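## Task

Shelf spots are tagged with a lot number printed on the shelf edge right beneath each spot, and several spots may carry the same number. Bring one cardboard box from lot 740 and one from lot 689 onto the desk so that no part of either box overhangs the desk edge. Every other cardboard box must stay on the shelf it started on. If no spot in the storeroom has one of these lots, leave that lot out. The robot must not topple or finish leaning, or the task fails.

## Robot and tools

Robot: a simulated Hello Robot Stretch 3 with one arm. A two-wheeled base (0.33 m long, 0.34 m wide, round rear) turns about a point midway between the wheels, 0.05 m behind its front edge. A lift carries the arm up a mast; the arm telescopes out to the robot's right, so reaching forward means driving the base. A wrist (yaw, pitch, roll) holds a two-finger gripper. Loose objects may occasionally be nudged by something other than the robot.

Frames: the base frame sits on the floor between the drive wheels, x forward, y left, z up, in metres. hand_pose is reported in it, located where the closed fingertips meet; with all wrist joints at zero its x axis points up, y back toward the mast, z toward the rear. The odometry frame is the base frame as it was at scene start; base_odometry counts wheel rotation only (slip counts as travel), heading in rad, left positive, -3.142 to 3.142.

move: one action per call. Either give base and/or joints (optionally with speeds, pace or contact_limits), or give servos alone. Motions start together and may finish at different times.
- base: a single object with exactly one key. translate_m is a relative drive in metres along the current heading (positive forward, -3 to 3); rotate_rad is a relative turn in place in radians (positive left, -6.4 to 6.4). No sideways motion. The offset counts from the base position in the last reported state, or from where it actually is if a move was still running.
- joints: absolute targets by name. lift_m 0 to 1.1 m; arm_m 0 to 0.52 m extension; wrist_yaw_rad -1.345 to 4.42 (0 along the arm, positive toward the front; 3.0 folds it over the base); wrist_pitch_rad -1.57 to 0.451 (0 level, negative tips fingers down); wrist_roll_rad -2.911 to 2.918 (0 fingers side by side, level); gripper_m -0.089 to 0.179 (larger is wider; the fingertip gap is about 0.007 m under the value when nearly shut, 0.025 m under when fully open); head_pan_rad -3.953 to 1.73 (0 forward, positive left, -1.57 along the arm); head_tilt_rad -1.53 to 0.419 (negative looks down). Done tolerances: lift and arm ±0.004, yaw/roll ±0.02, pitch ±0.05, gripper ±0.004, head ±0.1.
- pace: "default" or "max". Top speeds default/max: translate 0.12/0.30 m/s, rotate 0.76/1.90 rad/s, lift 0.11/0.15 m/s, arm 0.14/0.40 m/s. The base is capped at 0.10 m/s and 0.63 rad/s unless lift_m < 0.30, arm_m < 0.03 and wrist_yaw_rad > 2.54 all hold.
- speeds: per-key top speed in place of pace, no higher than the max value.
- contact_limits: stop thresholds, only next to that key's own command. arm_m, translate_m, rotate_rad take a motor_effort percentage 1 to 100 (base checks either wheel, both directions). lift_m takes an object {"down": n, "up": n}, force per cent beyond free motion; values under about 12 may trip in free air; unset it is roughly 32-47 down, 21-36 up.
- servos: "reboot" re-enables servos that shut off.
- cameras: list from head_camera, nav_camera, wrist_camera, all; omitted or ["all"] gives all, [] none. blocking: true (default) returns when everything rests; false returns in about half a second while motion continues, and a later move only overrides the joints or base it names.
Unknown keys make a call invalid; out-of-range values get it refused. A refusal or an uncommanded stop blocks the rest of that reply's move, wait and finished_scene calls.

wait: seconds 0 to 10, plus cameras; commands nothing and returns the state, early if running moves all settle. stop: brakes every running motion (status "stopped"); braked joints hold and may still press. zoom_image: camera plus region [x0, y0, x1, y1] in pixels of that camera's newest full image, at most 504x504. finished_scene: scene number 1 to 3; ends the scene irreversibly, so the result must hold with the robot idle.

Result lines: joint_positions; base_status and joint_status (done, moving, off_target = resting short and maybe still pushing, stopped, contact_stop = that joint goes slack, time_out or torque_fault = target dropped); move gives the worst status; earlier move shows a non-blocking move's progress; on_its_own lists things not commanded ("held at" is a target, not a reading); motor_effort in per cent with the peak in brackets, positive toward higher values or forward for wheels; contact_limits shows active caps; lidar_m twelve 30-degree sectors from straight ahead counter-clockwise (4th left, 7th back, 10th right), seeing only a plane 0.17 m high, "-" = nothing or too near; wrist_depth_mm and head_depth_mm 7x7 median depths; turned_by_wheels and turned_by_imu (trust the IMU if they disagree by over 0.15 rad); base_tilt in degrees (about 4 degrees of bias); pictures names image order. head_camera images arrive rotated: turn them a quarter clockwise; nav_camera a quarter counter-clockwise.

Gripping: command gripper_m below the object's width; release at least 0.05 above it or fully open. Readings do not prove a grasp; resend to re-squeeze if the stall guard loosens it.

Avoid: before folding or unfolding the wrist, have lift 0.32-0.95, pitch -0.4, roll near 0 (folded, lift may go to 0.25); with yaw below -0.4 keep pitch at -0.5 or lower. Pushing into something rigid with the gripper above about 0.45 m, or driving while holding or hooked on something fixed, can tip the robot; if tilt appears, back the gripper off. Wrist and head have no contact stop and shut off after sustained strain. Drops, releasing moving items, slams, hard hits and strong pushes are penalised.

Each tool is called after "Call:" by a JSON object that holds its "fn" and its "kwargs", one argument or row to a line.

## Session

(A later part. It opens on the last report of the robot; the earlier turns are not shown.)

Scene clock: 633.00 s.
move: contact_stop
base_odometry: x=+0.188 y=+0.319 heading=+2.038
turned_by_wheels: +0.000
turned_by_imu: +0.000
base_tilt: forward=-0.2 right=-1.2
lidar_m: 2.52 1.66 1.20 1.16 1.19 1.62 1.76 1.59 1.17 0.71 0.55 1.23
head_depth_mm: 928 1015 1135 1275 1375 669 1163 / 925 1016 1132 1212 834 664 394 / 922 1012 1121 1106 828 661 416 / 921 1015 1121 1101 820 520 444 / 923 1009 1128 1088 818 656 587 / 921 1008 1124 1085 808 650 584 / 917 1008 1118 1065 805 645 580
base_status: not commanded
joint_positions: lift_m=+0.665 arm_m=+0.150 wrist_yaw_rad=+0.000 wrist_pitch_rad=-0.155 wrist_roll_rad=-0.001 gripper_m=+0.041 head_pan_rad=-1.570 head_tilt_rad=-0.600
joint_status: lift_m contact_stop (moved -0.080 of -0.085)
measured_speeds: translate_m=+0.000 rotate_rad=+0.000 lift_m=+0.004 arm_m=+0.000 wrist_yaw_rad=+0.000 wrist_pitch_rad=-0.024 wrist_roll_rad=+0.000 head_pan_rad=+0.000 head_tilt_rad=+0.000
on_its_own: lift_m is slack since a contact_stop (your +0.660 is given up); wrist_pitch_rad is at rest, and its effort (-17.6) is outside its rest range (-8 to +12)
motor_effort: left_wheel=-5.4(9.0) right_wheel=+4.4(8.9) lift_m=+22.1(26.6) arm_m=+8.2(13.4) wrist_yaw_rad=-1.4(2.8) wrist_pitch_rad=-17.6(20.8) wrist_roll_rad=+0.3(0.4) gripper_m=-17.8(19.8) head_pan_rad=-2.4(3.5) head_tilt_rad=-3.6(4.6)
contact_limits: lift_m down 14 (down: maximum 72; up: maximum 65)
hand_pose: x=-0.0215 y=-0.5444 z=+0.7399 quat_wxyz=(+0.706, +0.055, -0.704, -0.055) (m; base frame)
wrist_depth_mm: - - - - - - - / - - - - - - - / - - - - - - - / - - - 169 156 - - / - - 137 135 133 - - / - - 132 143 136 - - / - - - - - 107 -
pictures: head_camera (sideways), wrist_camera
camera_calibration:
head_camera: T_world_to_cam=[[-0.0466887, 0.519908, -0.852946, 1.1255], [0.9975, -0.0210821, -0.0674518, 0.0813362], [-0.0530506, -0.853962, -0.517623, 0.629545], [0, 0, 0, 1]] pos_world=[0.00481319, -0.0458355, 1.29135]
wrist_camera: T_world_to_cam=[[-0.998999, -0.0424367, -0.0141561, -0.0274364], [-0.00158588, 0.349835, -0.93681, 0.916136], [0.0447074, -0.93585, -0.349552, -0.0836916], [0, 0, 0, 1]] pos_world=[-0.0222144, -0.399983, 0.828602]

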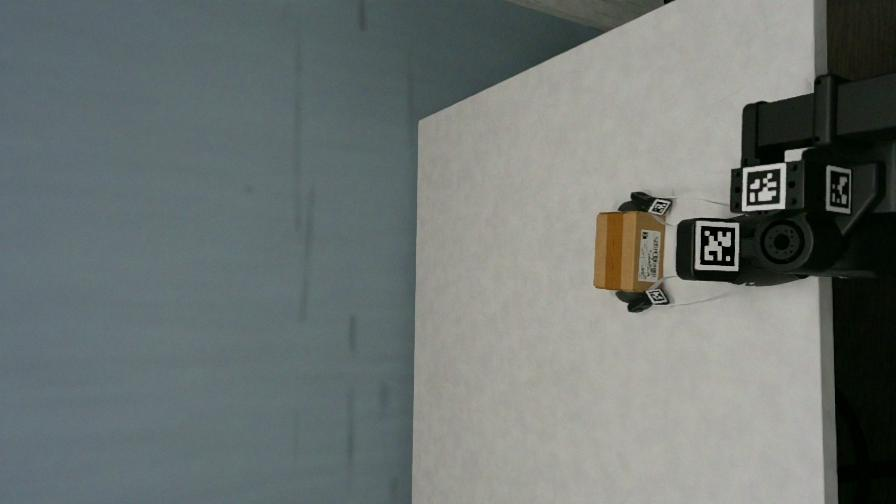

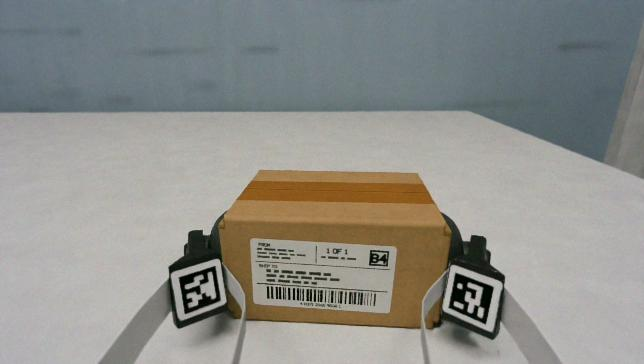

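Call:
{"fn": "move", "kwargs": {
  "joints": {"lift_m": 0.692},
  "cameras": []
}}

Call:
{"fn": "move", "kwargs": {
  "joints": {"gripper_m": 0.179},
  "cameras": ["wrist_camera", "head_camera"]
}}

Scene clock: 641.50 s.
move: done
base_odometry: x=+0.188 y=+0.319 heading=+2.038
turned_by_wheels: +0.000
turned_by_imu: +0.000
base_tilt: forward=-0.3 right=-1.2
lidar_m: 2.52 1.66 1.20 1.16 1.19 1.62 1.76 1.59 1.18 0.71 0.55 1.24
head_depth_mm: 926 1021 1138 1278 1382 672 602 / 924 1017 1128 1205 834 666 381 / 919 1016 1124 1107 831 662 406 / 923 1012 1128 1102 825 509 433 / 917 1010 1121 1089 818 655 587 / 915 1009 1115 1077 811 651 585 / 917 1004 1121 1068 805 645 581
base_status: not commanded
joint_positions: lift_m=+0.692 arm_m=+0.150 wrist_yaw_rad=+0.000 wrist_pitch_rad=-0.250 wrist_roll_rad=-0.001 gripper_m=+0.041 head_pan_rad=-1.570 head_tilt_rad=-0.600
joint_status: all done
measured_speeds: all 0
motor_effort: left_wheel=-5.8(6.1) right_wheel=+5.4(5.6) lift_m=+29.9(30.7) arm_m=-5.5(5.8) wrist_yaw_rad=-0.7(1.5) wrist_pitch_rad=-0.6(10.1) wrist_roll_rad=+0.3(0.4) gripper_m=-18.1(18.5) head_pan_rad=-2.6(3.1) head_tilt_rad=-4.9(5.3)
hand_pose: x=-0.0215 y=-0.5373 z=+0.7441 quat_wxyz=(+0.702, +0.088, -0.701, -0.088) (m; base frame)
wrist_depth_mm: - - - - - - - / - - - - - - - / - - - - - - - / - - - 158 157 - - / - - 137 135 133 - - / - - 135 143 137 - - / - - - - - 107 -
pictures: none
No camera images: "cameras" was empty.

Scene clock: 643.40 s.
move: done
base_odometry: x=+0.188 y=+0.319 heading=+2.038
turned_by_wheels: +0.000
turned_by_imu: +0.000
base_tilt: forward=-0.3 right=-1.2
lidar_m: 2.52 1.66 1.20 1.15 1.19 1.62 1.76 1.60 1.18 0.71 0.55 1.23
head_depth_mm: 928 1020 1130 1277 1368 669 602 / 924 1022 1132 1205 836 665 381 / 926 1015 1128 1107 829 660 406 / 923 1012 1130 1106 821 510 434 / 920 1010 1125 1087 815 653 589 / 919 1013 1125 1082 812 649 583 / 918 1013 1122 1070 805 647 582
base_status: not commanded
joint_positions: lift_m=+0.692 arm_m=+0.150 wrist_yaw_rad=+0.000 wrist_pitch_rad=-0.263 wrist_roll_rad=-0.001 gripper_m=+0.179 head_pan_rad=-1.570 head_tilt_rad=-0.600
joint_status: all done
measured_speeds: all 0
motor_effort: left_wheel=-5.3(5.9) right_wheel=+5.0(6.2) lift_m=+29.5(30.4) arm_m=-8.7(8.8) wrist_yaw_rad=-0.8(2.0) wrist_pitch_rad=+2.1(2.1) wrist_roll_rad=+0.3(0.5) gripper_m=+0.5(84.1) head_pan_rad=-2.6(3.2) head_tilt_rad=-5.7(5.7)
hand_pose: x=-0.0215 y=-0.5361 z=+0.7407 quat_wxyz=(+0.702, +0.093, -0.700, -0.093) (m; base frame)
wrist_depth_mm: - - - - - - - / - - - - - - - / - - - - - - - / - - 153 162 161 - - / - 142 135 132 131 - - / - 126 145 143 140 - - / - - - - - - 105
pictures: head_camera (sideways), wrist_camera
camera_calibration:
head_camera: T_world_to_cam=[[-0.0466887, 0.519908, -0.852946, 1.1255], [0.9975, -0.0210822, -0.0674518, 0.0813362], [-0.0530506, -0.853962, -0.517623, 0.629545], [0, 0, 0, 1]] pos_world=[0.00481319, -0.0458355, 1.29135]
wrist_camera: T_world_to_cam=[[-0.999002, -0.0405755, -0.0186522, -0.0227662], [-0.00154161, 0.448759, -0.893651, 0.935034], [0.0446307, -0.892731, -0.448374, 0.0206618], [0, 0, 0, 1]] pos_world=[-0.0222242, -0.402083, 0.844434]

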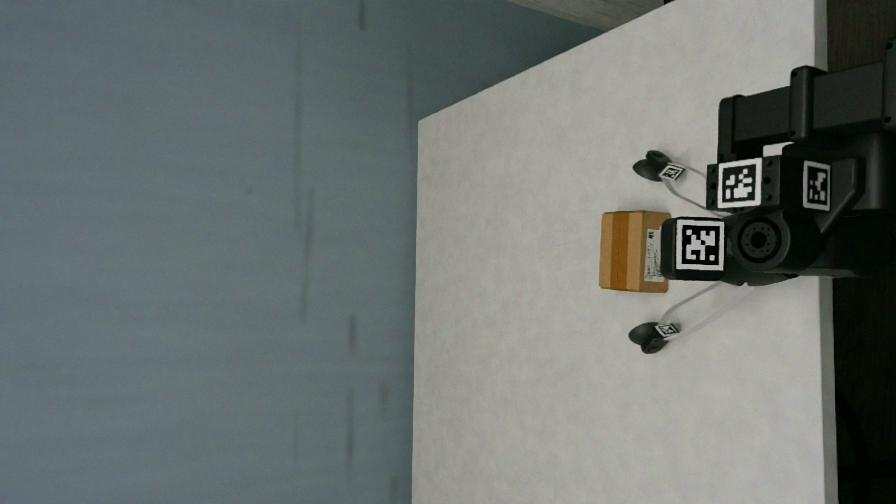

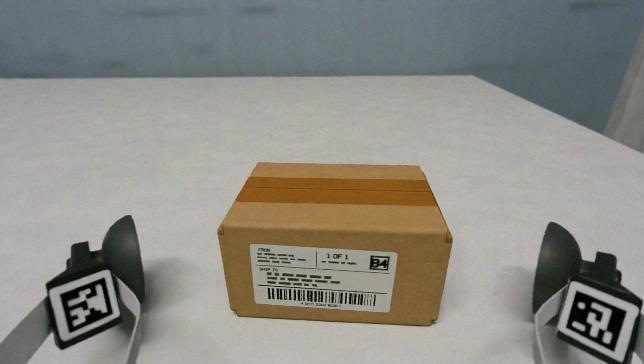

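Call:
{"fn": "move", "kwargs": {
  "joints": {"lift_m": 0.8},
  "pace": "max",
  "cameras": []
}}

Call:
{"fn": "move", "kwargs": {
  "joints": {"arm_m": 0.0, "wrist_pitch_rad": -0.4, "wrist_yaw_rad": 3.0},
  "pace": "max",
  "cameras": []
}}

Call:
{"fn": "move", "kwargs": {
  "joints": {"lift_m": 0.27, "head_pan_rad": 0.0, "head_tilt_rad": -0.2},
  "pace": "max",
  "cameras": ["nav_camera"]
}}

Scene clock: 675.80 s.
move: done
base_odometry: x=+0.188 y=+0.319 heading=+2.038
turned_by_wheels: +0.000
turned_by_imu: +0.000
base_tilt: forward=-0.4 right=-1.2
lidar_m: 2.52 1.66 1.20 1.15 1.20 1.62 1.76 1.59 1.18 0.71 0.55 1.24
head_depth_mm: 924 1022 1134 1271 1379 357 - / 924 1020 1130 1206 833 342 357 / 921 1010 1127 1110 629 351 1120 / 922 1014 1121 1098 699 375 1148 / 923 1010 1122 1085 788 650 587 / 918 1010 1119 1075 810 650 583 / 918 1009 1122 1068 807 647 581
base_status: not commanded
joint_positions: lift_m=+0.800 arm_m=+0.150 wrist_yaw_rad=+0.000 wrist_pitch_rad=-0.265 wrist_roll_rad=-0.001 gripper_m=+0.179 head_pan_rad=-1.570 head_tilt_rad=-0.600
joint_status: all done
measured_speeds: all 0
motor_effort: left_wheel=-5.8(5.9) right_wheel=+5.7(5.7) lift_m=+29.5(32.5) arm_m=-12.8(13.7) wrist_yaw_rad=-0.7(2.3) wrist_pitch_rad=+2.4(2.4) wrist_roll_rad=+0.2(0.6) gripper_m=+0.4(1.2) head_pan_rad=-2.5(3.1) head_tilt_rad=-5.7(5.9)
hand_pose: x=-0.0215 y=-0.5359 z=+0.8483 quat_wxyz=(+0.702, +0.094, -0.700, -0.094) (m; base frame)
wrist_depth_mm: - - - - - - - / - - - - - - - / - - - - - - - / - - - - - - - / - 143 - - - - - / - 126 - - - - - / - - - 212 211 - 105
pictures: none
No camera images: "cameras" was empty.

Scene clock: 677.60 s.
move: done
base_odometry: x=+0.188 y=+0.319 heading=+2.038
turned_by_wheels: +0.000
turned_by_imu: +0.000
base_tilt: forward=-0.3 right=-1.1
lidar_m: 2.51 1.66 1.20 1.15 1.20 1.62 1.76 1.60 1.17 0.71 0.55 1.24
head_depth_mm: 927 1017 1129 1280 1376 668 1186 / 928 1013 1133 1207 834 665 596 / 924 1011 1125 1107 827 665 1123 / 923 1013 1128 1097 819 658 1151 / 924 1011 1130 1086 815 654 568 / 916 1011 1120 1080 811 649 585 / 917 1010 1120 1069 806 646 582
base_status: not commanded
joint_positions: lift_m=+0.800 arm_m=+0.001 wrist_yaw_rad=+2.997 wrist_pitch_rad=-0.412 wrist_roll_rad=-0.001 gripper_m=+0.179 head_pan_rad=-1.570 head_tilt_rad=-0.600
joint_status: all done
measured_speeds: all 0
motor_effort: left_wheel=-5.6(6.0) right_wheel=+4.9(5.7) lift_m=+24.6(30.5) arm_m=-12.2(15.2) wrist_yaw_rad=+2.9(8.0) wrist_pitch_rad=+1.8(3.8) wrist_roll_rad=+0.3(0.5) gripper_m=+1.1(1.1) head_pan_rad=-2.6(3.3) head_tilt_rad=-4.3(5.6)
hand_pose: x=+0.0112 y=+0.0773 z=+0.8140 quat_wxyz=(+0.195, +0.700, +0.095, +0.680) (m; base frame)
wrist_depth_mm: - 137 - - - - - / - 148 - - - - - / - 161 - - - - - / - 185 - - - - - / - 190 215 - - - - / 123 140 239 - - - - / 946 970 276 987 976 928 105
pictures: none
No camera images: "cameras" was empty.

Scene clock: 681.93 s.
move: done
base_odometry: x=+0.188 y=+0.319 heading=+2.038
turned_by_wheels: +0.000
turned_by_imu: +0.000
base_tilt: forward=-0.4 right=-1.1
lidar_m: 2.52 1.67 1.20 1.16 1.20 1.61 1.76 1.59 1.18 0.71 0.55 1.24
head_depth_mm: 2301 2358 2434 2480 2562 1091 903 / 2273 2339 2423 2508 2570 2156 1741 / 2277 2326 2409 2482 2548 2367 1709 / 2271 2343 2390 2478 2547 2334 1726 / 2258 2360 2409 2471 2529 2336 1709 / 2246 2311 2384 2449 2532 2310 1700 / 2265 2290 2353 2440 2524 2298 1703
base_status: not commanded
joint_positions: lift_m=+0.270 arm_m=+0.001 wrist_yaw_rad=+2.997 wrist_pitch_rad=-0.414 wrist_roll_rad=-0.001 gripper_m=+0.179 head_pan_rad=+0.000 head_tilt_rad=-0.198
joint_status: all done
measured_speeds: all 0
motor_effort: left_wheel=-5.2(6.2) right_wheel=+5.2(5.9) lift_m=+26.0(26.8) arm_m=-4.9(12.6) wrist_yaw_rad=+3.0(3.8) wrist_pitch_rad=+2.1(2.2) wrist_roll_rad=+0.0(0.5) gripper_m=+0.0(1.2) head_pan_rad=-3.3(4.3) head_tilt_rad=-2.4(7.8)
hand_pose: x=+0.0112 y=+0.0770 z=+0.2835 quat_wxyz=(+0.195, +0.700, +0.095, +0.680) (m; base frame)
wrist_depth_mm: - 137 - - - - - / - 148 - - - - - / 910 162 849 886 876 860 850 / 722 186 646 693 698 692 676 / 607 194 215 570 571 570 562 / - 141 240 297 485 485 484 / 118 256 255 260 424 412 105
pictures: nav_camera (sideways)
camera_calibration:
nav_camera: T_world_to_cam=[[0.170915, 0.017082, 0.985138, -1.24037], [0.0131252, -0.9998, 0.0150591, 0.030487], [0.985198, 0.0103563, -0.171105, 0.169909], [0, 0, 0, 1]] pos_world=[0.0442033, 0.0499093, 1.25055]

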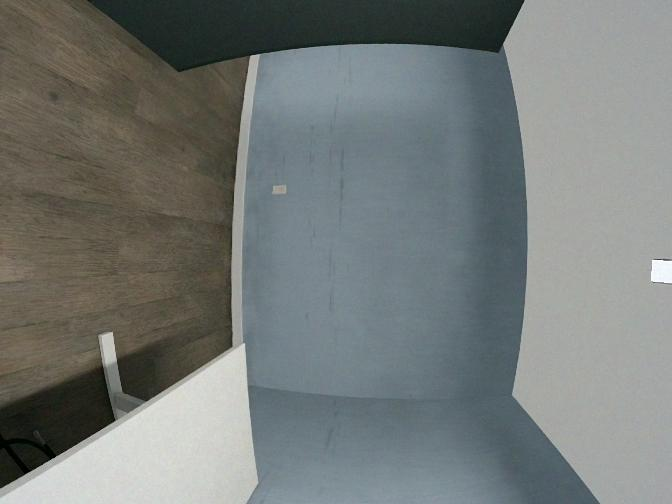

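Call:
{"fn": "move", "kwargs": {
  "base": {"translate_m": 1.93},
  "pace": "max",
  "cameras": []
}}

Call:
{"fn": "move", "kwargs": {
  "base": {"rotate_rad": 1.59},
  "pace": "max",
  "cameras": ["nav_camera"]
}}

Scene clock: 696.33 s.
move: done
base_odometry: x=-0.681 y=+2.042 heading=+2.038
turned_by_wheels: +0.000
turned_by_imu: +0.002
base_tilt: forward=-0.4 right=-1.0
lidar_m: 0.61 0.63 0.85 1.68 1.32 1.65 3.66 1.04 1.15 1.11 0.87 0.63
head_depth_mm: 522 538 554 570 589 608 629 / 521 535 550 568 587 606 626 / 518 533 549 566 585 603 624 / 516 531 547 563 584 602 620 / 515 529 544 562 580 597 621 / 513 528 544 560 578 597 617 / 510 525 541 560 574 593 614
base_status: done
joint_positions: lift_m=+0.270 arm_m=+0.001 wrist_yaw_rad=+2.997 wrist_pitch_rad=-0.414 wrist_roll_rad=-0.001 gripper_m=+0.179 head_pan_rad=+0.000 head_tilt_rad=-0.201
joint_status: not commanded
measured_speeds: all 0
motor_effort: left_wheel=+2.5(11.4) right_wheel=+1.6(16.6) lift_m=+25.1(30.9) arm_m=+11.1(11.3) wrist_yaw_rad=+0.8(3.4) wrist_pitch_rad=+2.0(2.3) wrist_roll_rad=+0.3(0.6) gripper_m=+0.6(1.1) head_pan_rad=-2.4(3.6) head_tilt_rad=+3.5(4.4)
hand_pose: x=+0.0111 y=+0.0770 z=+0.2836 quat_wxyz=(+0.195, +0.700, +0.095, +0.680) (m; base frame)
wrist_depth_mm: - 137 - - - - - / - 147 - - - - - / 910 162 850 881 877 869 - / 710 186 643 686 694 682 656 / 608 193 215 579 568 568 567 / - 141 240 297 484 484 476 / 118 256 255 261 425 414 105
pictures: none
No camera images: "cameras" was empty.

Scene clock: 698.43 s.
move: done
base_odometry: x=-0.681 y=+2.042 heading=-2.655
turned_by_wheels: +1.590
turned_by_imu: +1.558
base_tilt: forward=-0.3 right=-1.2
lidar_m: 1.67 1.25 1.66 3.66 1.04 1.15 1.11 0.87 0.63 0.61 0.63 0.85
head_depth_mm: 1645 1613 1592 1569 1555 1529 1506 / 2171 2320 2287 2216 2196 2087 1727 / 2384 2440 2491 2609 2656 2342 1724 / 2359 2438 2523 2601 2679 2324 1722 / 2331 2434 2507 2574 2672 2299 1694 / 2365 2434 2504 2577 2654 2301 1699 / 1379 1278 1303 1324 1341 1387 1394
base_status: done
joint_positions: lift_m=+0.270 arm_m=+0.001 wrist_yaw_rad=+2.997 wrist_pitch_rad=-0.414 wrist_roll_rad=-0.001 gripper_m=+0.179 head_pan_rad=+0.000 head_tilt_rad=-0.201
joint_status: not commanded
measured_speeds: all 0
motor_effort: left_wheel=-6.6(15.0) right_wheel=+6.8(14.4) lift_m=+25.4(25.8) arm_m=+4.0(12.2) wrist_yaw_rad=+1.7(3.3) wrist_pitch_rad=+2.1(2.2) wrist_roll_rad=+0.3(0.5) gripper_m=+0.3(1.3) head_pan_rad=-2.0(2.9) head_tilt_rad=+6.1(6.1)
hand_pose: x=+0.0111 y=+0.0770 z=+0.2836 quat_wxyz=(+0.195, +0.700, +0.095, +0.680) (m; base frame)
wrist_depth_mm: - 137 - - - - - / - 147 - - - - - / 858 162 848 886 861 866 854 / 713 186 647 697 688 680 681 / 602 194 215 577 571 565 563 / - 141 239 298 486 485 479 / 118 256 254 261 422 415 105
pictures: nav_camera (sideways)
camera_calibration:
nav_camera: T_world_to_cam=[[0.173772, 0.0170198, 0.984639, -1.23973], [0.0128069, -0.999805, 0.0150218, 0.0305376], [0.984703, 0.00999977, -0.173956, 0.173623], [0, 0, 0, 1]] pos_world=[0.0440726, 0.0498955, 1.25043]

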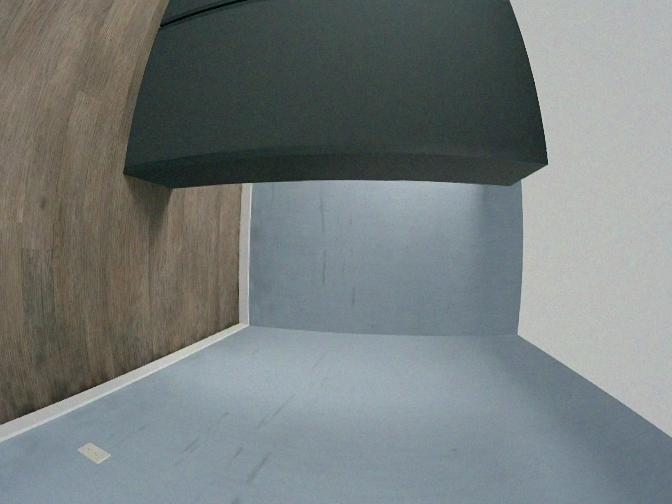

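Call:
{"fn": "move", "kwargs": {
  "base": {"translate_m": 2.1},
  "joints": {"head_pan_rad": 1.57},
  "pace": "max",
  "cameras": ["nav_camera"]
}}

Scene clock: 717.10 s.
move: done
base_odometry: x=-2.538 y=+1.061 heading=-2.656
turned_by_wheels: +0.000
turned_by_imu: +0.002
base_tilt: forward=-0.3 right=-1.2
lidar_m: 0.56 0.58 0.78 2.10 0.64 0.63 2.38 0.84 0.61 0.58 0.60 0.58
head_depth_mm: 1497 1463 1448 1420 1402 1387 1379 / 1989 2104 2086 2025 1997 1962 1680 / - 3410 3650 3510 3148 2348 1715 / - 3794 - - 3703 2332 1722 / - 3771 - - 3608 2341 1714 / - 2976 2959 3015 2760 2280 1706 / - 1969 2075 2058 1840 1883 1553
base_status: done
joint_positions: lift_m=+0.270 arm_m=+0.001 wrist_yaw_rad=+2.997 wrist_pitch_rad=-0.414 wrist_roll_rad=-0.001 gripper_m=+0.179 head_pan_rad=+1.570 head_tilt_rad=-0.199
joint_status: all done
measured_speeds: all 0
motor_effort: left_wheel=-0.7(11.0) right_wheel=+9.4(17.1) lift_m=+27.6(28.6) arm_m=-7.4(13.8) wrist_yaw_rad=+1.3(3.8) wrist_pitch_rad=+2.1(2.3) wrist_roll_rad=+0.1(0.6) gripper_m=+0.5(1.2) head_pan_rad=-2.7(5.3) head_tilt_rad=+1.9(6.6)
hand_pose: x=+0.0111 y=+0.0770 z=+0.2836 quat_wxyz=(+0.195, +0.700, +0.095, +0.680) (m; base frame)
wrist_depth_mm: - 137 - - - - - / - 147 - - - - - / - 161 839 898 879 822 678 / 660 186 643 698 693 696 652 / 584 193 215 580 572 568 564 / - 141 239 299 491 486 483 / 118 257 254 260 425 413 105
pictures: nav_camera (sideways)
camera_calibration:
nav_camera: T_world_to_cam=[[-0.016854, 0.172129, 0.98493, -1.23895], [0.999817, 0.011817, 0.0150436, 0.0244885], [-0.00904946, 0.985004, -0.172296, 0.177524], [0, 0, 0, 1]] pos_world=[-0.0437587, 0.0381073, 1.2505]

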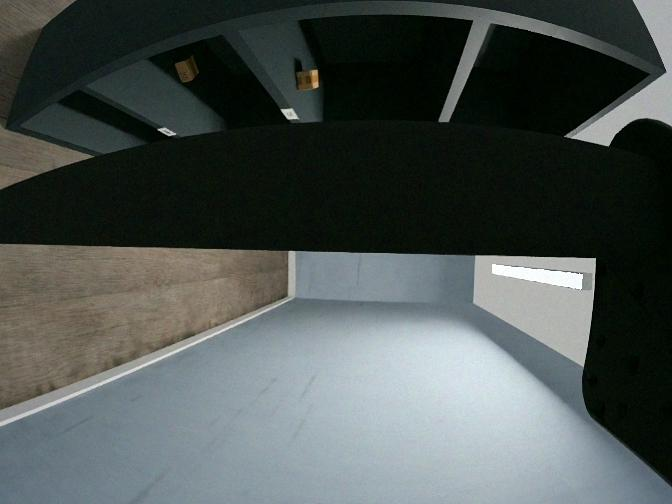

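Call:
{"fn": "move", "kwargs": {
  "base": {"rotate_rad": -1.59},
  "joints": {"head_pan_rad": -2.3, "head_tilt_rad": -0.4},
  "pace": "max",
  "cameras": ["nav_camera", "head_camera"]
}}

Scene clock: 726.93 s.
move: done
base_odometry: x=-2.538 y=+1.061 heading=+2.038
turned_by_wheels: -1.590
turned_by_imu: -1.559
base_tilt: forward=-0.3 right=-1.2
lidar_m: 0.58 0.60 0.58 0.56 0.58 0.78 2.11 0.65 0.63 2.36 0.83 0.61
head_depth_mm: 1209 1272 1338 1256 1410 1541 1424 / 1207 1349 1429 1008 1447 1154 1339 / 588 1221 1334 927 1365 1058 1294 / 527 562 599 645 697 766 853 / 586 626 671 718 776 845 925 / 664 717 773 842 922 1018 1134 / 770 841 2643 3127 2228 1745 1389
base_status: done
joint_positions: lift_m=+0.270 arm_m=+0.001 wrist_yaw_rad=+2.997 wrist_pitch_rad=-0.414 wrist_roll_rad=-0.001 gripper_m=+0.179 head_pan_rad=-2.308 head_tilt_rad=-0.403
joint_status: all done
measured_speeds: translate_m=+0.000 rotate_rad=+0.000 lift_m=+0.000 arm_m=+0.000 wrist_yaw_rad=+0.000 wrist_pitch_rad=+0.000 wrist_roll_rad=+0.000 head_pan_rad=+0.024 head_tilt_rad=+0.000
motor_effort: left_wheel=+5.2(14.7) right_wheel=-8.4(14.7) lift_m=+29.6(30.0) arm_m=-13.1(14.1) wrist_yaw_rad=+2.3(3.0) wrist_pitch_rad=+2.1(2.2) wrist_roll_rad=+0.3(0.5) gripper_m=+0.9(1.1) head_pan_rad=+3.8(5.9) head_tilt_rad=+1.2(8.1)
hand_pose: x=+0.0111 y=+0.0770 z=+0.2836 quat_wxyz=(+0.195, +0.700, +0.095, +0.680) (m; base frame)
wrist_depth_mm: 516 137 528 539 - - - / - 147 - - - - - / - 162 170 - - - - / - 182 190 674 671 680 661 / 612 194 215 578 571 565 566 / - 141 240 297 486 480 481 / 118 256 255 260 424 412 105
pictures: head_camera (sideways), nav_camera (sideways)
camera_calibration:
head_camera: T_world_to_cam=[[0.196231, 0.284757, -0.9383, 1.23537], [0.714902, -0.696483, -0.0618596, 0.0757963], [-0.671125, -0.658654, -0.340245, 0.402498], [0, 0, 0, 1]] pos_world=[-0.0264786, -0.0338839, 1.30079]
nav_camera: T_world_to_cam=[[-0.234448, -0.283333, 0.929923, -1.16575], [-0.750468, 0.660796, 0.0121297, 0.0389623], [-0.617926, -0.695033, -0.367555, 0.435372], [0, 0, 0, 1]] pos_world=[0.0249584, -0.0534455, 1.24361]

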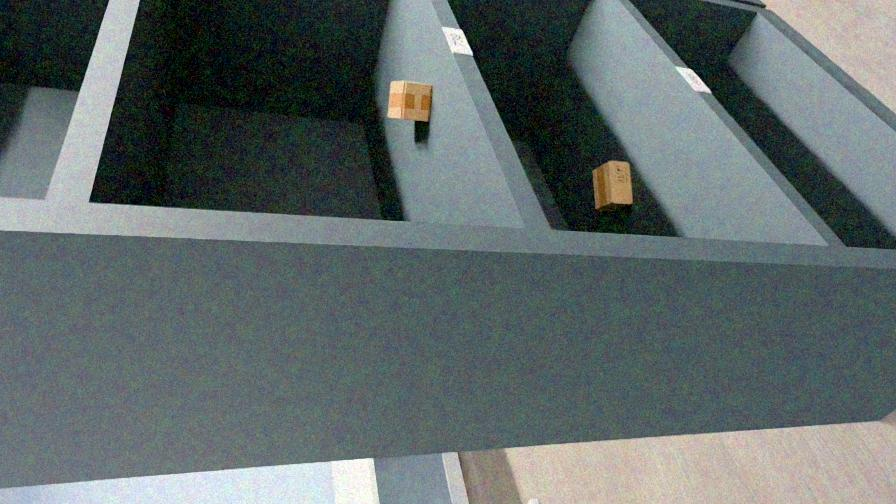

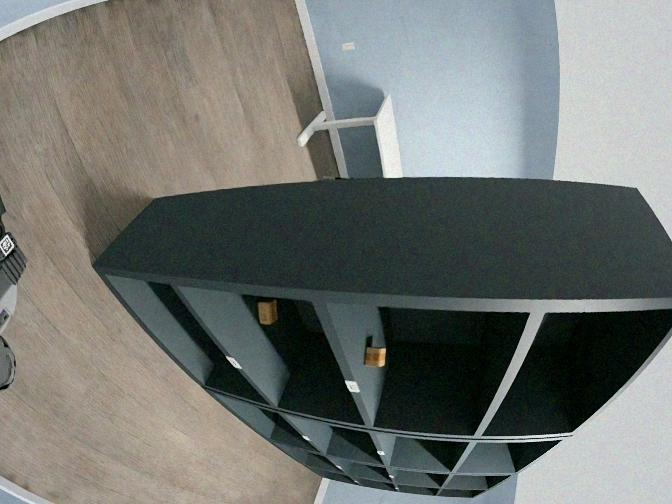

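Call:
{"fn": "move", "kwargs": {
  "joints": {"head_pan_rad": -2.0, "head_tilt_rad": -0.35},
  "cameras": ["head_camera"]
}}

Scene clock: 766.13 s.
move: done
base_odometry: x=-2.538 y=+1.061 heading=+2.038
turned_by_wheels: +0.000
turned_by_imu: +0.000
base_tilt: forward=-0.2 right=-1.2
lidar_m: 0.58 0.60 0.58 0.56 0.58 0.78 2.11 0.64 0.63 2.36 0.83 0.61
head_depth_mm: 537 548 564 594 633 1054 863 / 617 634 653 672 695 717 743 / 726 751 777 802 835 867 903 / 2965 3095 3240 2764 1050 1104 1161 / 2833 2990 3196 3295 2603 1864 1465 / 2733 2901 3027 3186 2566 1865 1463 / 2649 2738 2913 3088 2594 1858 1452
base_status: not commanded
joint_positions: lift_m=+0.270 arm_m=+0.001 wrist_yaw_rad=+2.997 wrist_pitch_rad=-0.414 wrist_roll_rad=-0.001 gripper_m=+0.179 head_pan_rad=-1.990 head_tilt_rad=-0.349
joint_status: all done
measured_speeds: all 0
motor_effort: left_wheel=+5.6(5.8) right_wheel=-7.9(8.3) lift_m=+30.3(30.6) arm_m=-12.1(13.1) wrist_yaw_rad=+1.7(2.7) wrist_pitch_rad=+2.1(2.2) wrist_roll_rad=+0.3(0.4) gripper_m=+0.7(1.0) head_pan_rad=+2.0(5.9) head_tilt_rad=+4.9(6.8)
hand_pose: x=+0.0111 y=+0.0770 z=+0.2836 quat_wxyz=(+0.195, +0.700, +0.095, +0.680) (m; base frame)
wrist_depth_mm: 508 137 542 543 - - - / - 148 - - - - - / - 162 171 - - - - / - 182 190 667 663 687 648 / 603 194 215 579 573 571 561 / - 141 240 298 487 483 480 / 118 256 254 258 423 412 105
pictures: head_camera (sideways)
camera_calibration:
head_camera: T_world_to_cam=[[0.0763952, 0.285092, -0.955451, 1.2585], [0.895637, -0.440735, -0.0598961, 0.0721418], [-0.438177, -0.851161, -0.289009, 0.334396], [0, 0, 0, 1]] pos_world=[-0.0142317, -0.0423682, 1.3034]

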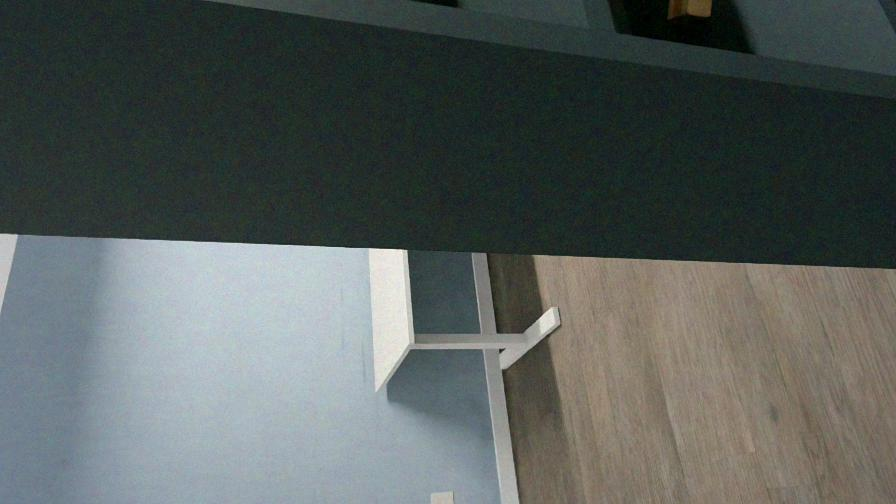

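Call:
{"fn": "move", "kwargs": {
  "base": {"translate_m": -0.9},
  "joints": {"head_pan_rad": -1.57, "head_tilt_rad": -0.45},
  "pace": "max",
  "cameras": ["head_camera", "nav_camera"]
}}

Scene clock: 784.77 s.
move: done
base_odometry: x=-2.132 y=+0.258 heading=+2.038
turned_by_wheels: +0.000
turned_by_imu: -0.002
base_tilt: forward=-0.4 right=-1.1
lidar_m: 1.47 0.79 0.57 0.55 0.57 0.77 2.06 0.66 0.62 0.91 0.62 0.64
head_depth_mm: 576 808 869 833 553 981 813 / 589 804 864 822 548 1007 811 / 603 802 864 811 543 1006 805 / 615 799 861 804 538 992 802 / 632 795 860 796 535 992 799 / 652 795 860 784 530 986 795 / 676 792 857 774 526 981 790
base_status: done
joint_positions: lift_m=+0.270 arm_m=+0.001 wrist_yaw_rad=+2.997 wrist_pitch_rad=-0.414 wrist_roll_rad=-0.001 gripper_m=+0.179 head_pan_rad=-1.570 head_tilt_rad=-0.450
joint_status: all done
measured_speeds: all 0
motor_effort: left_wheel=-5.3(11.9) right_wheel=-4.8(17.5) lift_m=+26.7(31.1) arm_m=-11.1(12.5) wrist_yaw_rad=+1.5(3.4) wrist_pitch_rad=+2.1(2.2) wrist_roll_rad=+0.2(0.5) gripper_m=+0.8(1.1) head_pan_rad=-2.8(4.1) head_tilt_rad=-3.4(6.0)
hand_pose: x=+0.0110 y=+0.0770 z=+0.2835 quat_wxyz=(+0.195, +0.700, +0.096, +0.680) (m; base frame)
wrist_depth_mm: 504 137 528 540 - - - / 538 148 - - - - - / - 162 170 - - - - / - 181 190 676 667 679 682 / 607 193 215 579 571 566 572 / - 141 241 298 489 483 479 / 118 255 254 260 422 412 105
pictures: head_camera (sideways), nav_camera (sideways)
camera_calibration:
head_camera: T_world_to_cam=[[-0.046677, 0.386789, -0.920986, 1.21426], [0.997515, -0.0306648, -0.063434, 0.0761181], [-0.0527774, -0.921658, -0.384396, 0.456184], [0, 0, 0, 1]] pos_world=[0.00482522, -0.0468813, 1.2985]
nav_camera: T_world_to_cam=[[0.0174606, -0.411042, 0.911449, -1.14318], [-0.999786, -0.0172521, 0.0113725, 0.0414697], [0.0110498, -0.911453, -0.411256, 0.488405], [0, 0, 0, 1]] pos_world=[0.0560247, -0.0240235, 1.24234]

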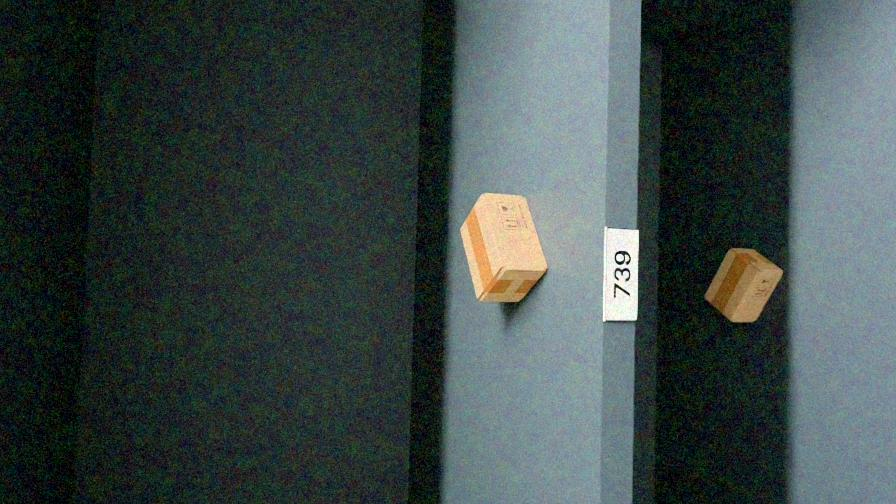

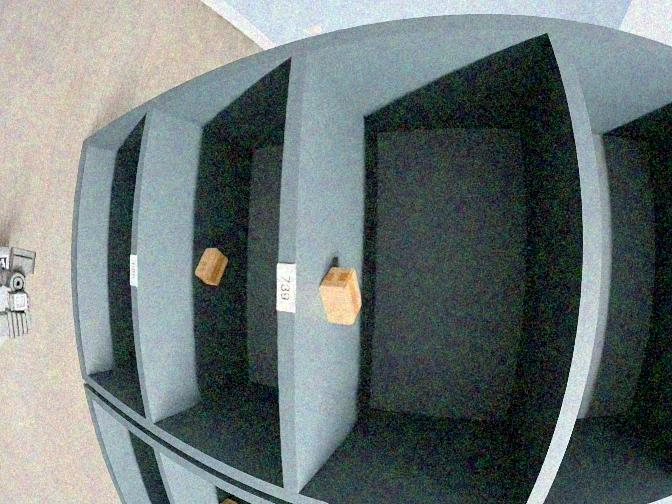

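Call:
{"fn": "move", "kwargs": {
  "joints": {"head_tilt_rad": -0.8},
  "cameras": ["head_camera", "nav_camera"]
}}

Call:
{"fn": "move", "kwargs": {
  "base": {"translate_m": -0.9},
  "pace": "max",
  "cameras": ["head_camera", "nav_camera"]
}}

Scene clock: 790.93 s.
move: done
base_odometry: x=-2.132 y=+0.258 heading=+2.038
turned_by_wheels: +0.000
turned_by_imu: +0.000
base_tilt: forward=-0.3 right=-1.1
lidar_m: 1.47 0.79 0.57 0.55 0.57 0.77 2.07 0.66 0.62 0.91 0.62 0.64
head_depth_mm: 755 791 567 1022 913 1057 1149 / 756 781 561 1072 905 1208 1138 / 752 773 555 1066 900 1193 1132 / 758 761 548 1087 894 1185 1124 / 752 750 544 1083 887 1191 1117 / 753 736 538 1072 884 1176 1117 / 752 727 532 1068 879 1167 1114
base_status: not commanded
joint_positions: lift_m=+0.270 arm_m=+0.001 wrist_yaw_rad=+2.997 wrist_pitch_rad=-0.414 wrist_roll_rad=-0.001 gripper_m=+0.179 head_pan_rad=-1.570 head_tilt_rad=-0.811
joint_status: all done
measured_speeds: all 0
motor_effort: left_wheel=-4.9(5.7) right_wheel=-4.1(5.4) lift_m=+30.8(31.0) arm_m=-10.5(11.1) wrist_yaw_rad=+1.3(2.8) wrist_pitch_rad=+2.1(2.2) wrist_roll_rad=+0.1(0.4) gripper_m=+0.5(1.2) head_pan_rad=-2.8(3.7) head_tilt_rad=-5.1(8.6)
hand_pose: x=+0.0110 y=+0.0770 z=+0.2836 quat_wxyz=(+0.195, +0.700, +0.096, +0.680) (m; base frame)
wrist_depth_mm: 505 137 532 542 - - - / 539 148 - - - - - / - 161 170 - - - - / - 181 189 667 664 679 682 / 609 194 215 576 570 570 566 / - 141 240 298 488 488 480 / 118 257 256 259 425 411 105
pictures: head_camera (sideways), nav_camera (sideways)
camera_calibration:
head_camera: T_world_to_cam=[[-0.0466325, 0.686854, -0.725298, 0.959103], [0.997487, -0.00675837, -0.0705328, 0.0853285], [-0.0533476, -0.726764, -0.684813, 0.847043], [0, 0, 0, 1]] pos_world=[0.00479908, -0.0425866, 1.28172]
nav_camera: T_world_to_cam=[[0.0174011, -0.70617, 0.707828, -0.877708], [-0.999794, -0.0197099, 0.00491504, 0.0498805], [0.0104803, -0.707767, -0.706368, 0.872347], [0, 0, 0, 1]] pos_world=[0.0560009, -0.00140984, 1.23722]

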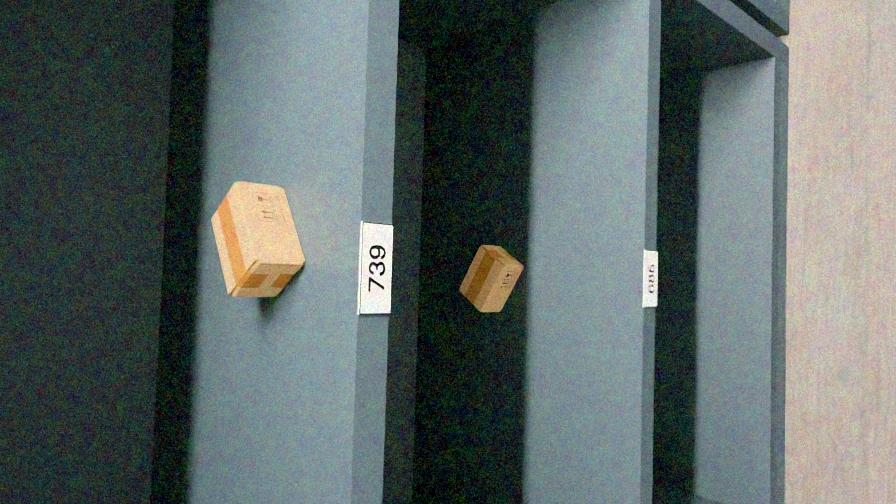

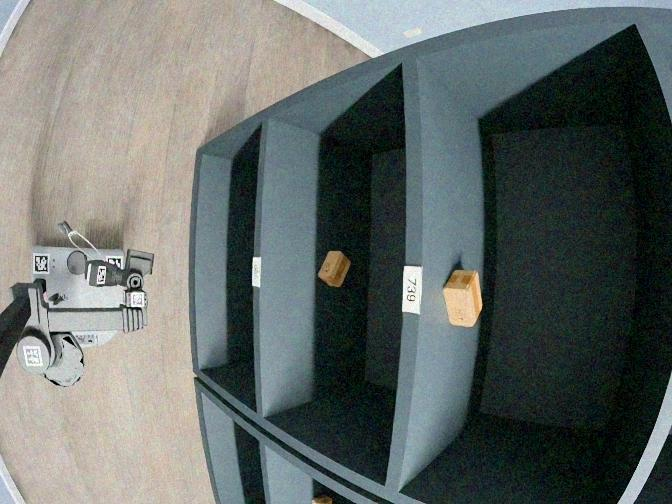

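Scene clock: 795.27 s.
move: done
base_odometry: x=-1.727 y=-0.546 heading=+2.038
turned_by_wheels: +0.000
turned_by_imu: -0.001
base_tilt: forward=-0.3 right=-1.2
lidar_m: 2.19 0.77 0.56 0.54 0.56 0.75 2.02 0.67 0.66 0.92 0.60 0.66
head_depth_mm: 765 818 577 1070 922 1154 1148 / 762 808 571 1086 911 1208 1143 / 764 797 565 1076 905 1207 1136 / 763 698 561 1097 903 1196 1126 / 762 772 554 1091 894 1189 1124 / 763 761 547 1085 892 1185 1118 / 759 750 542 1044 885 1152 1114
base_status: done
joint_positions: lift_m=+0.270 arm_m=+0.001 wrist_yaw_rad=+2.998 wrist_pitch_rad=-0.414 wrist_roll_rad=-0.001 gripper_m=+0.179 head_pan_rad=-1.570 head_tilt_rad=-0.800
joint_status: not commanded
measured_speeds: all 0
motor_effort: left_wheel=-0.5(13.8) right_wheel=-10.1(15.0) lift_m=+27.2(30.9) arm_m=-9.8(11.2) wrist_yaw_rad=+2.1(3.3) wrist_pitch_rad=+2.1(2.2) wrist_roll_rad=+0.3(0.5) gripper_m=+0.9(1.3) head_pan_rad=-2.2(3.5) head_tilt_rad=+2.7(4.1)
hand_pose: x=+0.0110 y=+0.0770 z=+0.2835 quat_wxyz=(+0.195, +0.700, +0.096, +0.680) (m; base frame)
wrist_depth_mm: 496 137 525 531 539 - - / 535 148 156 - - - - / - 161 170 - - - - / - 181 189 663 673 685 674 / 615 194 215 580 575 572 565 / - 141 240 298 481 484 483 / 118 256 255 259 425 412 105
pictures: head_camera (sideways), nav_camera (sideways)
camera_calibration:
head_camera: T_world_to_cam=[[-0.0466285, 0.679095, -0.732568, 0.968578], [0.997487, -0.00750887, -0.0704515, 0.0852235], [-0.053344, -0.734012, -0.677038, 0.836931], [0, 0, 0, 1]] pos_world=[0.00479918, -0.0427988, 1.28219]
nav_camera: T_world_to_cam=[[0.0173972, -0.698596, 0.715305, -0.887452], [-0.999794, -0.0196563, 0.00511914, 0.0496147], [0.0104841, -0.715246, -0.698794, 0.862496], [0, 0, 0, 1]] pos_world=[0.0560012, -0.00209808, 1.23725]

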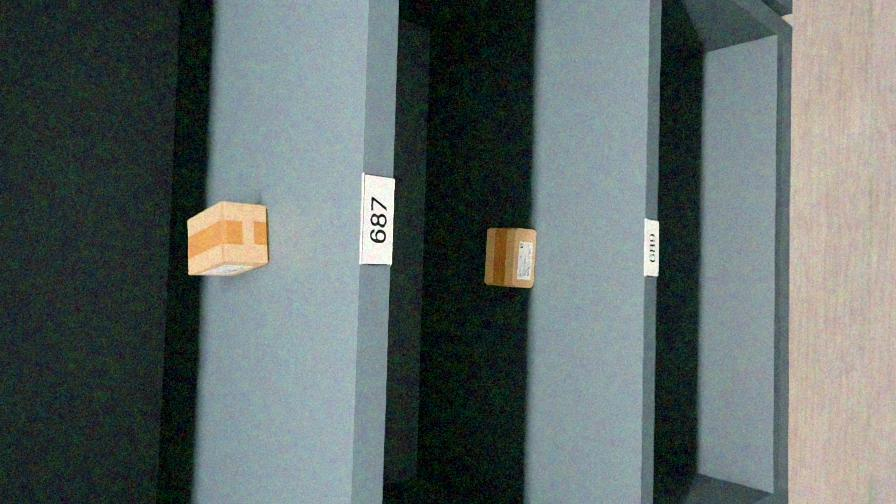

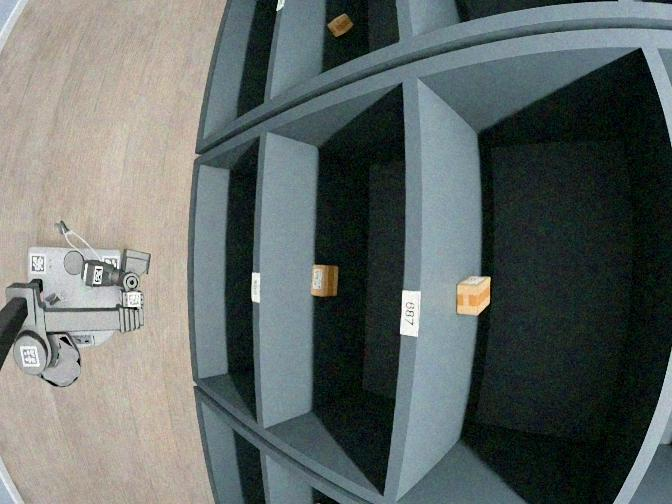

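Call:
{"fn": "zoom_image", "kwargs": {
  "camera": "head_camera",
  "region": [630, 210, 670, 285]
}}

Call:
{"fn": "move", "kwargs": {
  "base": {"translate_m": -0.9},
  "pace": "max",
  "cameras": ["head_camera", "nav_camera"]
}}

Call:
{"fn": "zoom_image", "kwargs": {
  "camera": "head_camera",
  "region": [630, 180, 670, 315]
}}

Scaled by 6.720 from the camera's 896x504 image, which has a finer 1280x720 frame.

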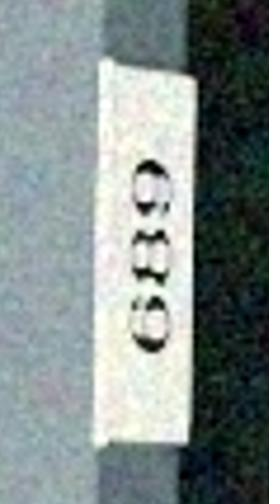

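Scene clock: 807.67 s.
move: done
base_odometry: x=-1.322 y=-1.349 heading=+2.038
turned_by_wheels: +0.000
turned_by_imu: -0.001
base_tilt: forward=-0.2 right=-1.1
lidar_m: 2.15 0.76 0.55 0.53 0.55 0.74 1.48 0.69 0.70 0.93 0.59 1.31
head_depth_mm: 772 819 579 1118 921 1191 1143 / 774 806 571 1120 918 1209 1142 / 770 795 565 1110 908 1206 1139 / 769 786 559 1111 902 1197 1130 / 772 773 556 1094 897 1217 1126 / 770 762 548 1084 891 1209 1119 / 770 750 544 1012 887 1113 1113
base_status: done
joint_positions: lift_m=+0.270 arm_m=+0.001 wrist_yaw_rad=+2.998 wrist_pitch_rad=-0.414 wrist_roll_rad=-0.001 gripper_m=+0.179 head_pan_rad=-1.570 head_tilt_rad=-0.800
joint_status: not commanded
measured_speeds: all 0
motor_effort: left_wheel=+0.1(13.8) right_wheel=-10.5(15.4) lift_m=+28.2(30.7) arm_m=-7.9(9.6) wrist_yaw_rad=+2.0(3.3) wrist_pitch_rad=+2.2(2.3) wrist_roll_rad=+0.3(0.5) gripper_m=+0.3(1.1) head_pan_rad=-0.9(2.2) head_tilt_rad=+1.7(2.9)
hand_pose: x=+0.0110 y=+0.0770 z=+0.2835 quat_wxyz=(+0.195, +0.700, +0.096, +0.680) (m; base frame)
wrist_depth_mm: 483 137 511 522 538 542 - / 535 147 534 - - - - / - 161 170 - - - - / - 178 190 664 666 660 681 / 605 194 214 575 572 568 562 / - 141 241 299 490 489 483 / 118 255 254 259 427 414 105
pictures: head_camera (sideways), nav_camera (sideways)
camera_calibration:
head_camera: T_world_to_cam=[[-0.0466285, 0.679095, -0.732568, 0.968578], [0.997487, -0.00750888, -0.0704515, 0.0852235], [-0.053344, -0.734012, -0.677038, 0.836931], [0, 0, 0, 1]] pos_world=[0.00479918, -0.0427988, 1.28219]
nav_camera: T_world_to_cam=[[0.0173972, -0.698596, 0.715305, -0.887452], [-0.999794, -0.0196563, 0.00511914, 0.0496147], [0.0104841, -0.715246, -0.698794, 0.862496], [0, 0, 0, 1]] pos_world=[0.0560012, -0.00209809, 1.23725]

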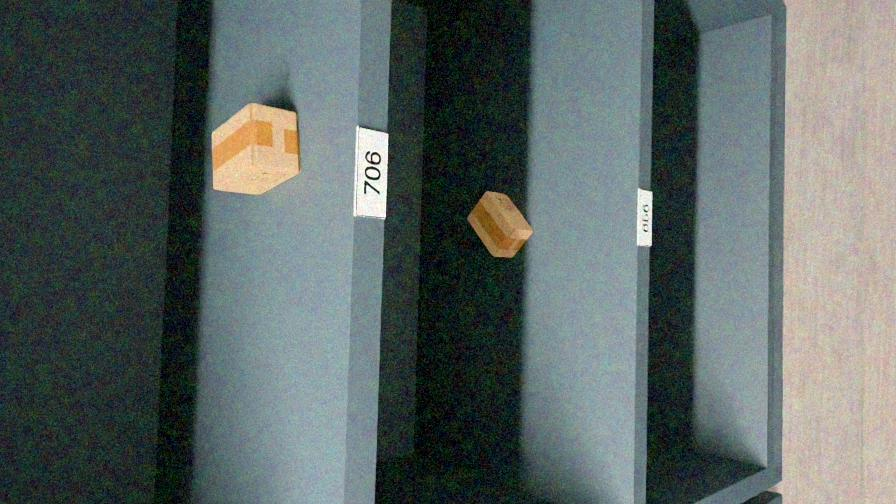

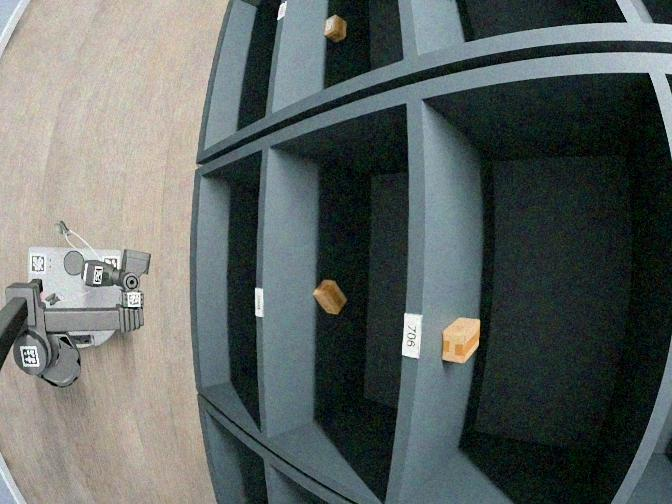

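Scaled by 3.733 from the camera's 896x504 image, which has a finer 1280x720 frame.

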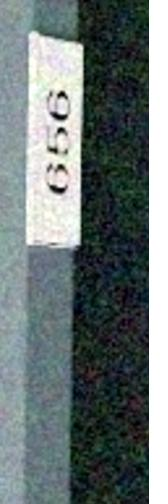

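Call:
{"fn": "move", "kwargs": {
  "base": {"translate_m": 0.88},
  "joints": {"lift_m": 0.29},
  "pace": "max",
  "cameras": []
}}

Call:
{"fn": "move", "kwargs": {
  "joints": {"lift_m": 0.6},
  "pace": "max",
  "cameras": ["head_camera"]
}}

Call:
{"fn": "zoom_image", "kwargs": {
  "camera": "head_camera",
  "region": [638, 200, 668, 290]
}}

Call:
{"fn": "move", "kwargs": {
  "joints": {"wrist_yaw_rad": 0.0, "wrist_pitch_rad": -0.4},
  "cameras": ["wrist_camera"]
}}

Scene clock: 854.83 s.
move: done
base_odometry: x=-1.718 y=-0.564 heading=+2.039
turned_by_wheels: +0.000
turned_by_imu: +0.001
base_tilt: forward=-0.3 right=-1.2
lidar_m: 2.18 0.77 0.56 0.54 0.56 0.75 2.02 0.69 0.64 0.92 0.61 0.66
head_depth_mm: 764 818 577 1061 921 1104 1147 / 759 806 571 1083 919 1210 1140 / 762 796 566 1078 907 1202 1134 / 763 669 561 1098 903 1203 1128 / 762 769 554 1093 897 1186 1120 / 761 759 547 1089 892 1183 1113 / 760 747 542 1073 882 1156 1117
base_status: done
joint_positions: lift_m=+0.290 arm_m=+0.001 wrist_yaw_rad=+2.998 wrist_pitch_rad=-0.414 wrist_roll_rad=-0.001 gripper_m=+0.179 head_pan_rad=-1.570 head_tilt_rad=-0.800
joint_status: all done
measured_speeds: all 0
motor_effort: left_wheel=+6.6(12.5) right_wheel=+0.1(14.5) lift_m=+29.1(33.8) arm_m=-6.8(8.3) wrist_yaw_rad=+1.3(3.4) wrist_pitch_rad=+2.2(2.3) wrist_roll_rad=+0.3(0.5) gripper_m=+0.1(1.1) head_pan_rad=+0.8(0.9) head_tilt_rad=+1.4(3.3)
hand_pose: x=+0.0110 y=+0.0770 z=+0.3035 quat_wxyz=(+0.195, +0.700, +0.096, +0.680) (m; base frame)
wrist_depth_mm: 496 137 527 533 537 - - / 531 147 157 - - - - / - 161 170 - - - - / - 178 189 680 690 698 691 / 619 191 215 600 603 610 585 / - 141 240 516 509 508 503 / 118 278 270 282 446 433 105
pictures: none
No camera images: "cameras" was empty.

Scene clock: 857.70 s.
move: done
base_odometry: x=-1.718 y=-0.564 heading=+2.039
turned_by_wheels: +0.000
turned_by_imu: +0.000
base_tilt: forward=-0.4 right=-1.3
lidar_m: 2.19 0.78 0.56 0.54 0.56 0.75 2.02 0.69 0.64 0.92 0.62 0.66
head_depth_mm: 764 820 576 1057 919 1108 1147 / 763 807 571 1083 911 1208 1142 / 761 796 566 1080 907 1211 1130 / 763 672 561 1103 902 1190 1131 / 760 770 555 1089 896 1187 476 / 759 760 547 1085 890 1184 1114 / 763 750 541 1072 888 1159 1116
base_status: not commanded
joint_positions: lift_m=+0.600 arm_m=+0.001 wrist_yaw_rad=+2.998 wrist_pitch_rad=-0.415 wrist_roll_rad=-0.001 gripper_m=+0.179 head_pan_rad=-1.570 head_tilt_rad=-0.800
joint_status: all done
measured_speeds: all 0
motor_effort: left_wheel=+6.4(7.3) right_wheel=+0.4(1.4) lift_m=+27.2(33.5) arm_m=-7.2(7.9) wrist_yaw_rad=+1.7(3.0) wrist_pitch_rad=+2.2(2.3) wrist_roll_rad=+0.3(0.4) gripper_m=+0.5(1.2) head_pan_rad=+1.1(1.8) head_tilt_rad=+1.9(2.5)
hand_pose: x=+0.0110 y=+0.0770 z=+0.6135 quat_wxyz=(+0.195, +0.700, +0.096, +0.680) (m; base frame)
wrist_depth_mm: 498 137 521 533 542 - - / 536 147 157 - - - - / - 161 170 - - - - / - 179 187 - - - - / - 147 205 - - - - / - 139 235 853 856 859 858 / 742 775 278 758 774 748 105
pictures: head_camera (sideways)
camera_calibration:
head_camera: T_world_to_cam=[[-0.0466285, 0.679095, -0.732568, 0.968578], [0.997487, -0.00750887, -0.0704515, 0.0852235], [-0.053344, -0.734012, -0.677038, 0.836931], [0, 0, 0, 1]] pos_world=[0.00479918, -0.0427988, 1.28219]

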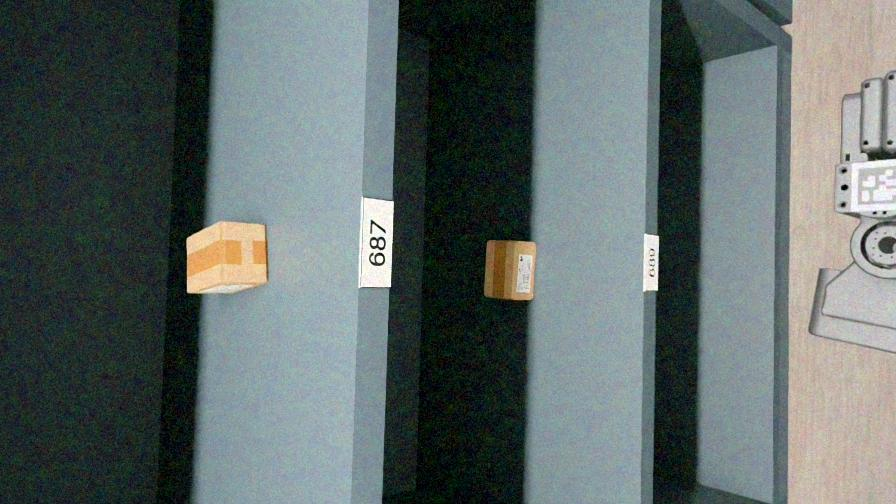

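Scaled by 5.600 from the camera's 896x504 image, which has a finer 1280x720 frame.

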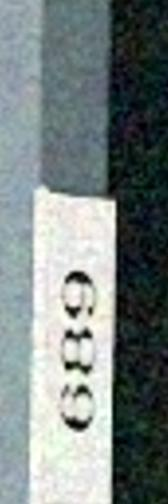

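Scene clock: 860.17 s.
move: done
base_odometry: x=-1.718 y=-0.564 heading=+2.039
turned_by_wheels: +0.000
turned_by_imu: +0.000
base_tilt: forward=-0.2 right=-1.1
lidar_m: 2.18 0.77 0.56 0.54 0.56 0.75 2.03 0.69 0.64 0.92 0.62 0.66
head_depth_mm: 765 817 577 1063 921 1104 1147 / 762 805 571 1085 914 1206 1137 / 761 794 565 1082 909 1176 1135 / 760 671 561 1097 902 1197 495 / 761 773 553 1092 894 1168 1105 / 760 761 547 1083 887 1189 1120 / 761 750 542 1072 883 1154 1118
base_status: not commanded
joint_positions: lift_m=+0.600 arm_m=+0.001 wrist_yaw_rad=+0.003 wrist_pitch_rad=-0.415 wrist_roll_rad=-0.001 gripper_m=+0.179 head_pan_rad=-1.570 head_tilt_rad=-0.800
joint_status: all done
measured_speeds: all 0
motor_effort: left_wheel=+6.3(7.0) right_wheel=+0.2(1.5) lift_m=+23.5(27.5) arm_m=-5.8(6.9) wrist_yaw_rad=-3.8(6.2) wrist_pitch_rad=+2.1(5.7) wrist_roll_rad=+0.2(0.5) gripper_m=+0.3(1.1) head_pan_rad=+1.1(2.5) head_tilt_rad=+1.9(3.1)
hand_pose: x=-0.0208 y=-0.3704 z=+0.6134 quat_wxyz=(+0.693, +0.147, -0.691, -0.145) (m; base frame)
wrist_depth_mm: 483 - - - - - 607 / 483 - - 424 - 513 542 / 452 453 443 430 438 432 430 / 355 353 351 347 347 342 339 / 312 304 305 303 301 298 291 / 118 140 - - - - - / - - - - - - 105
pictures: wrist_camera
camera_calibration:
wrist_camera: T_world_to_cam=[[-0.998884, -0.0403682, -0.0245384, -0.0140382], [-0.00332193, 0.578163, -0.815914, 0.747129], [0.0471242, -0.814922, -0.577652, 0.219686], [0, 0, 0, 1]] pos_world=[-0.0218932, -0.253502, 0.736151]

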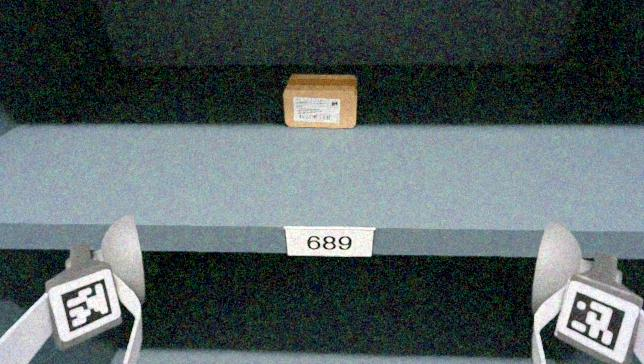

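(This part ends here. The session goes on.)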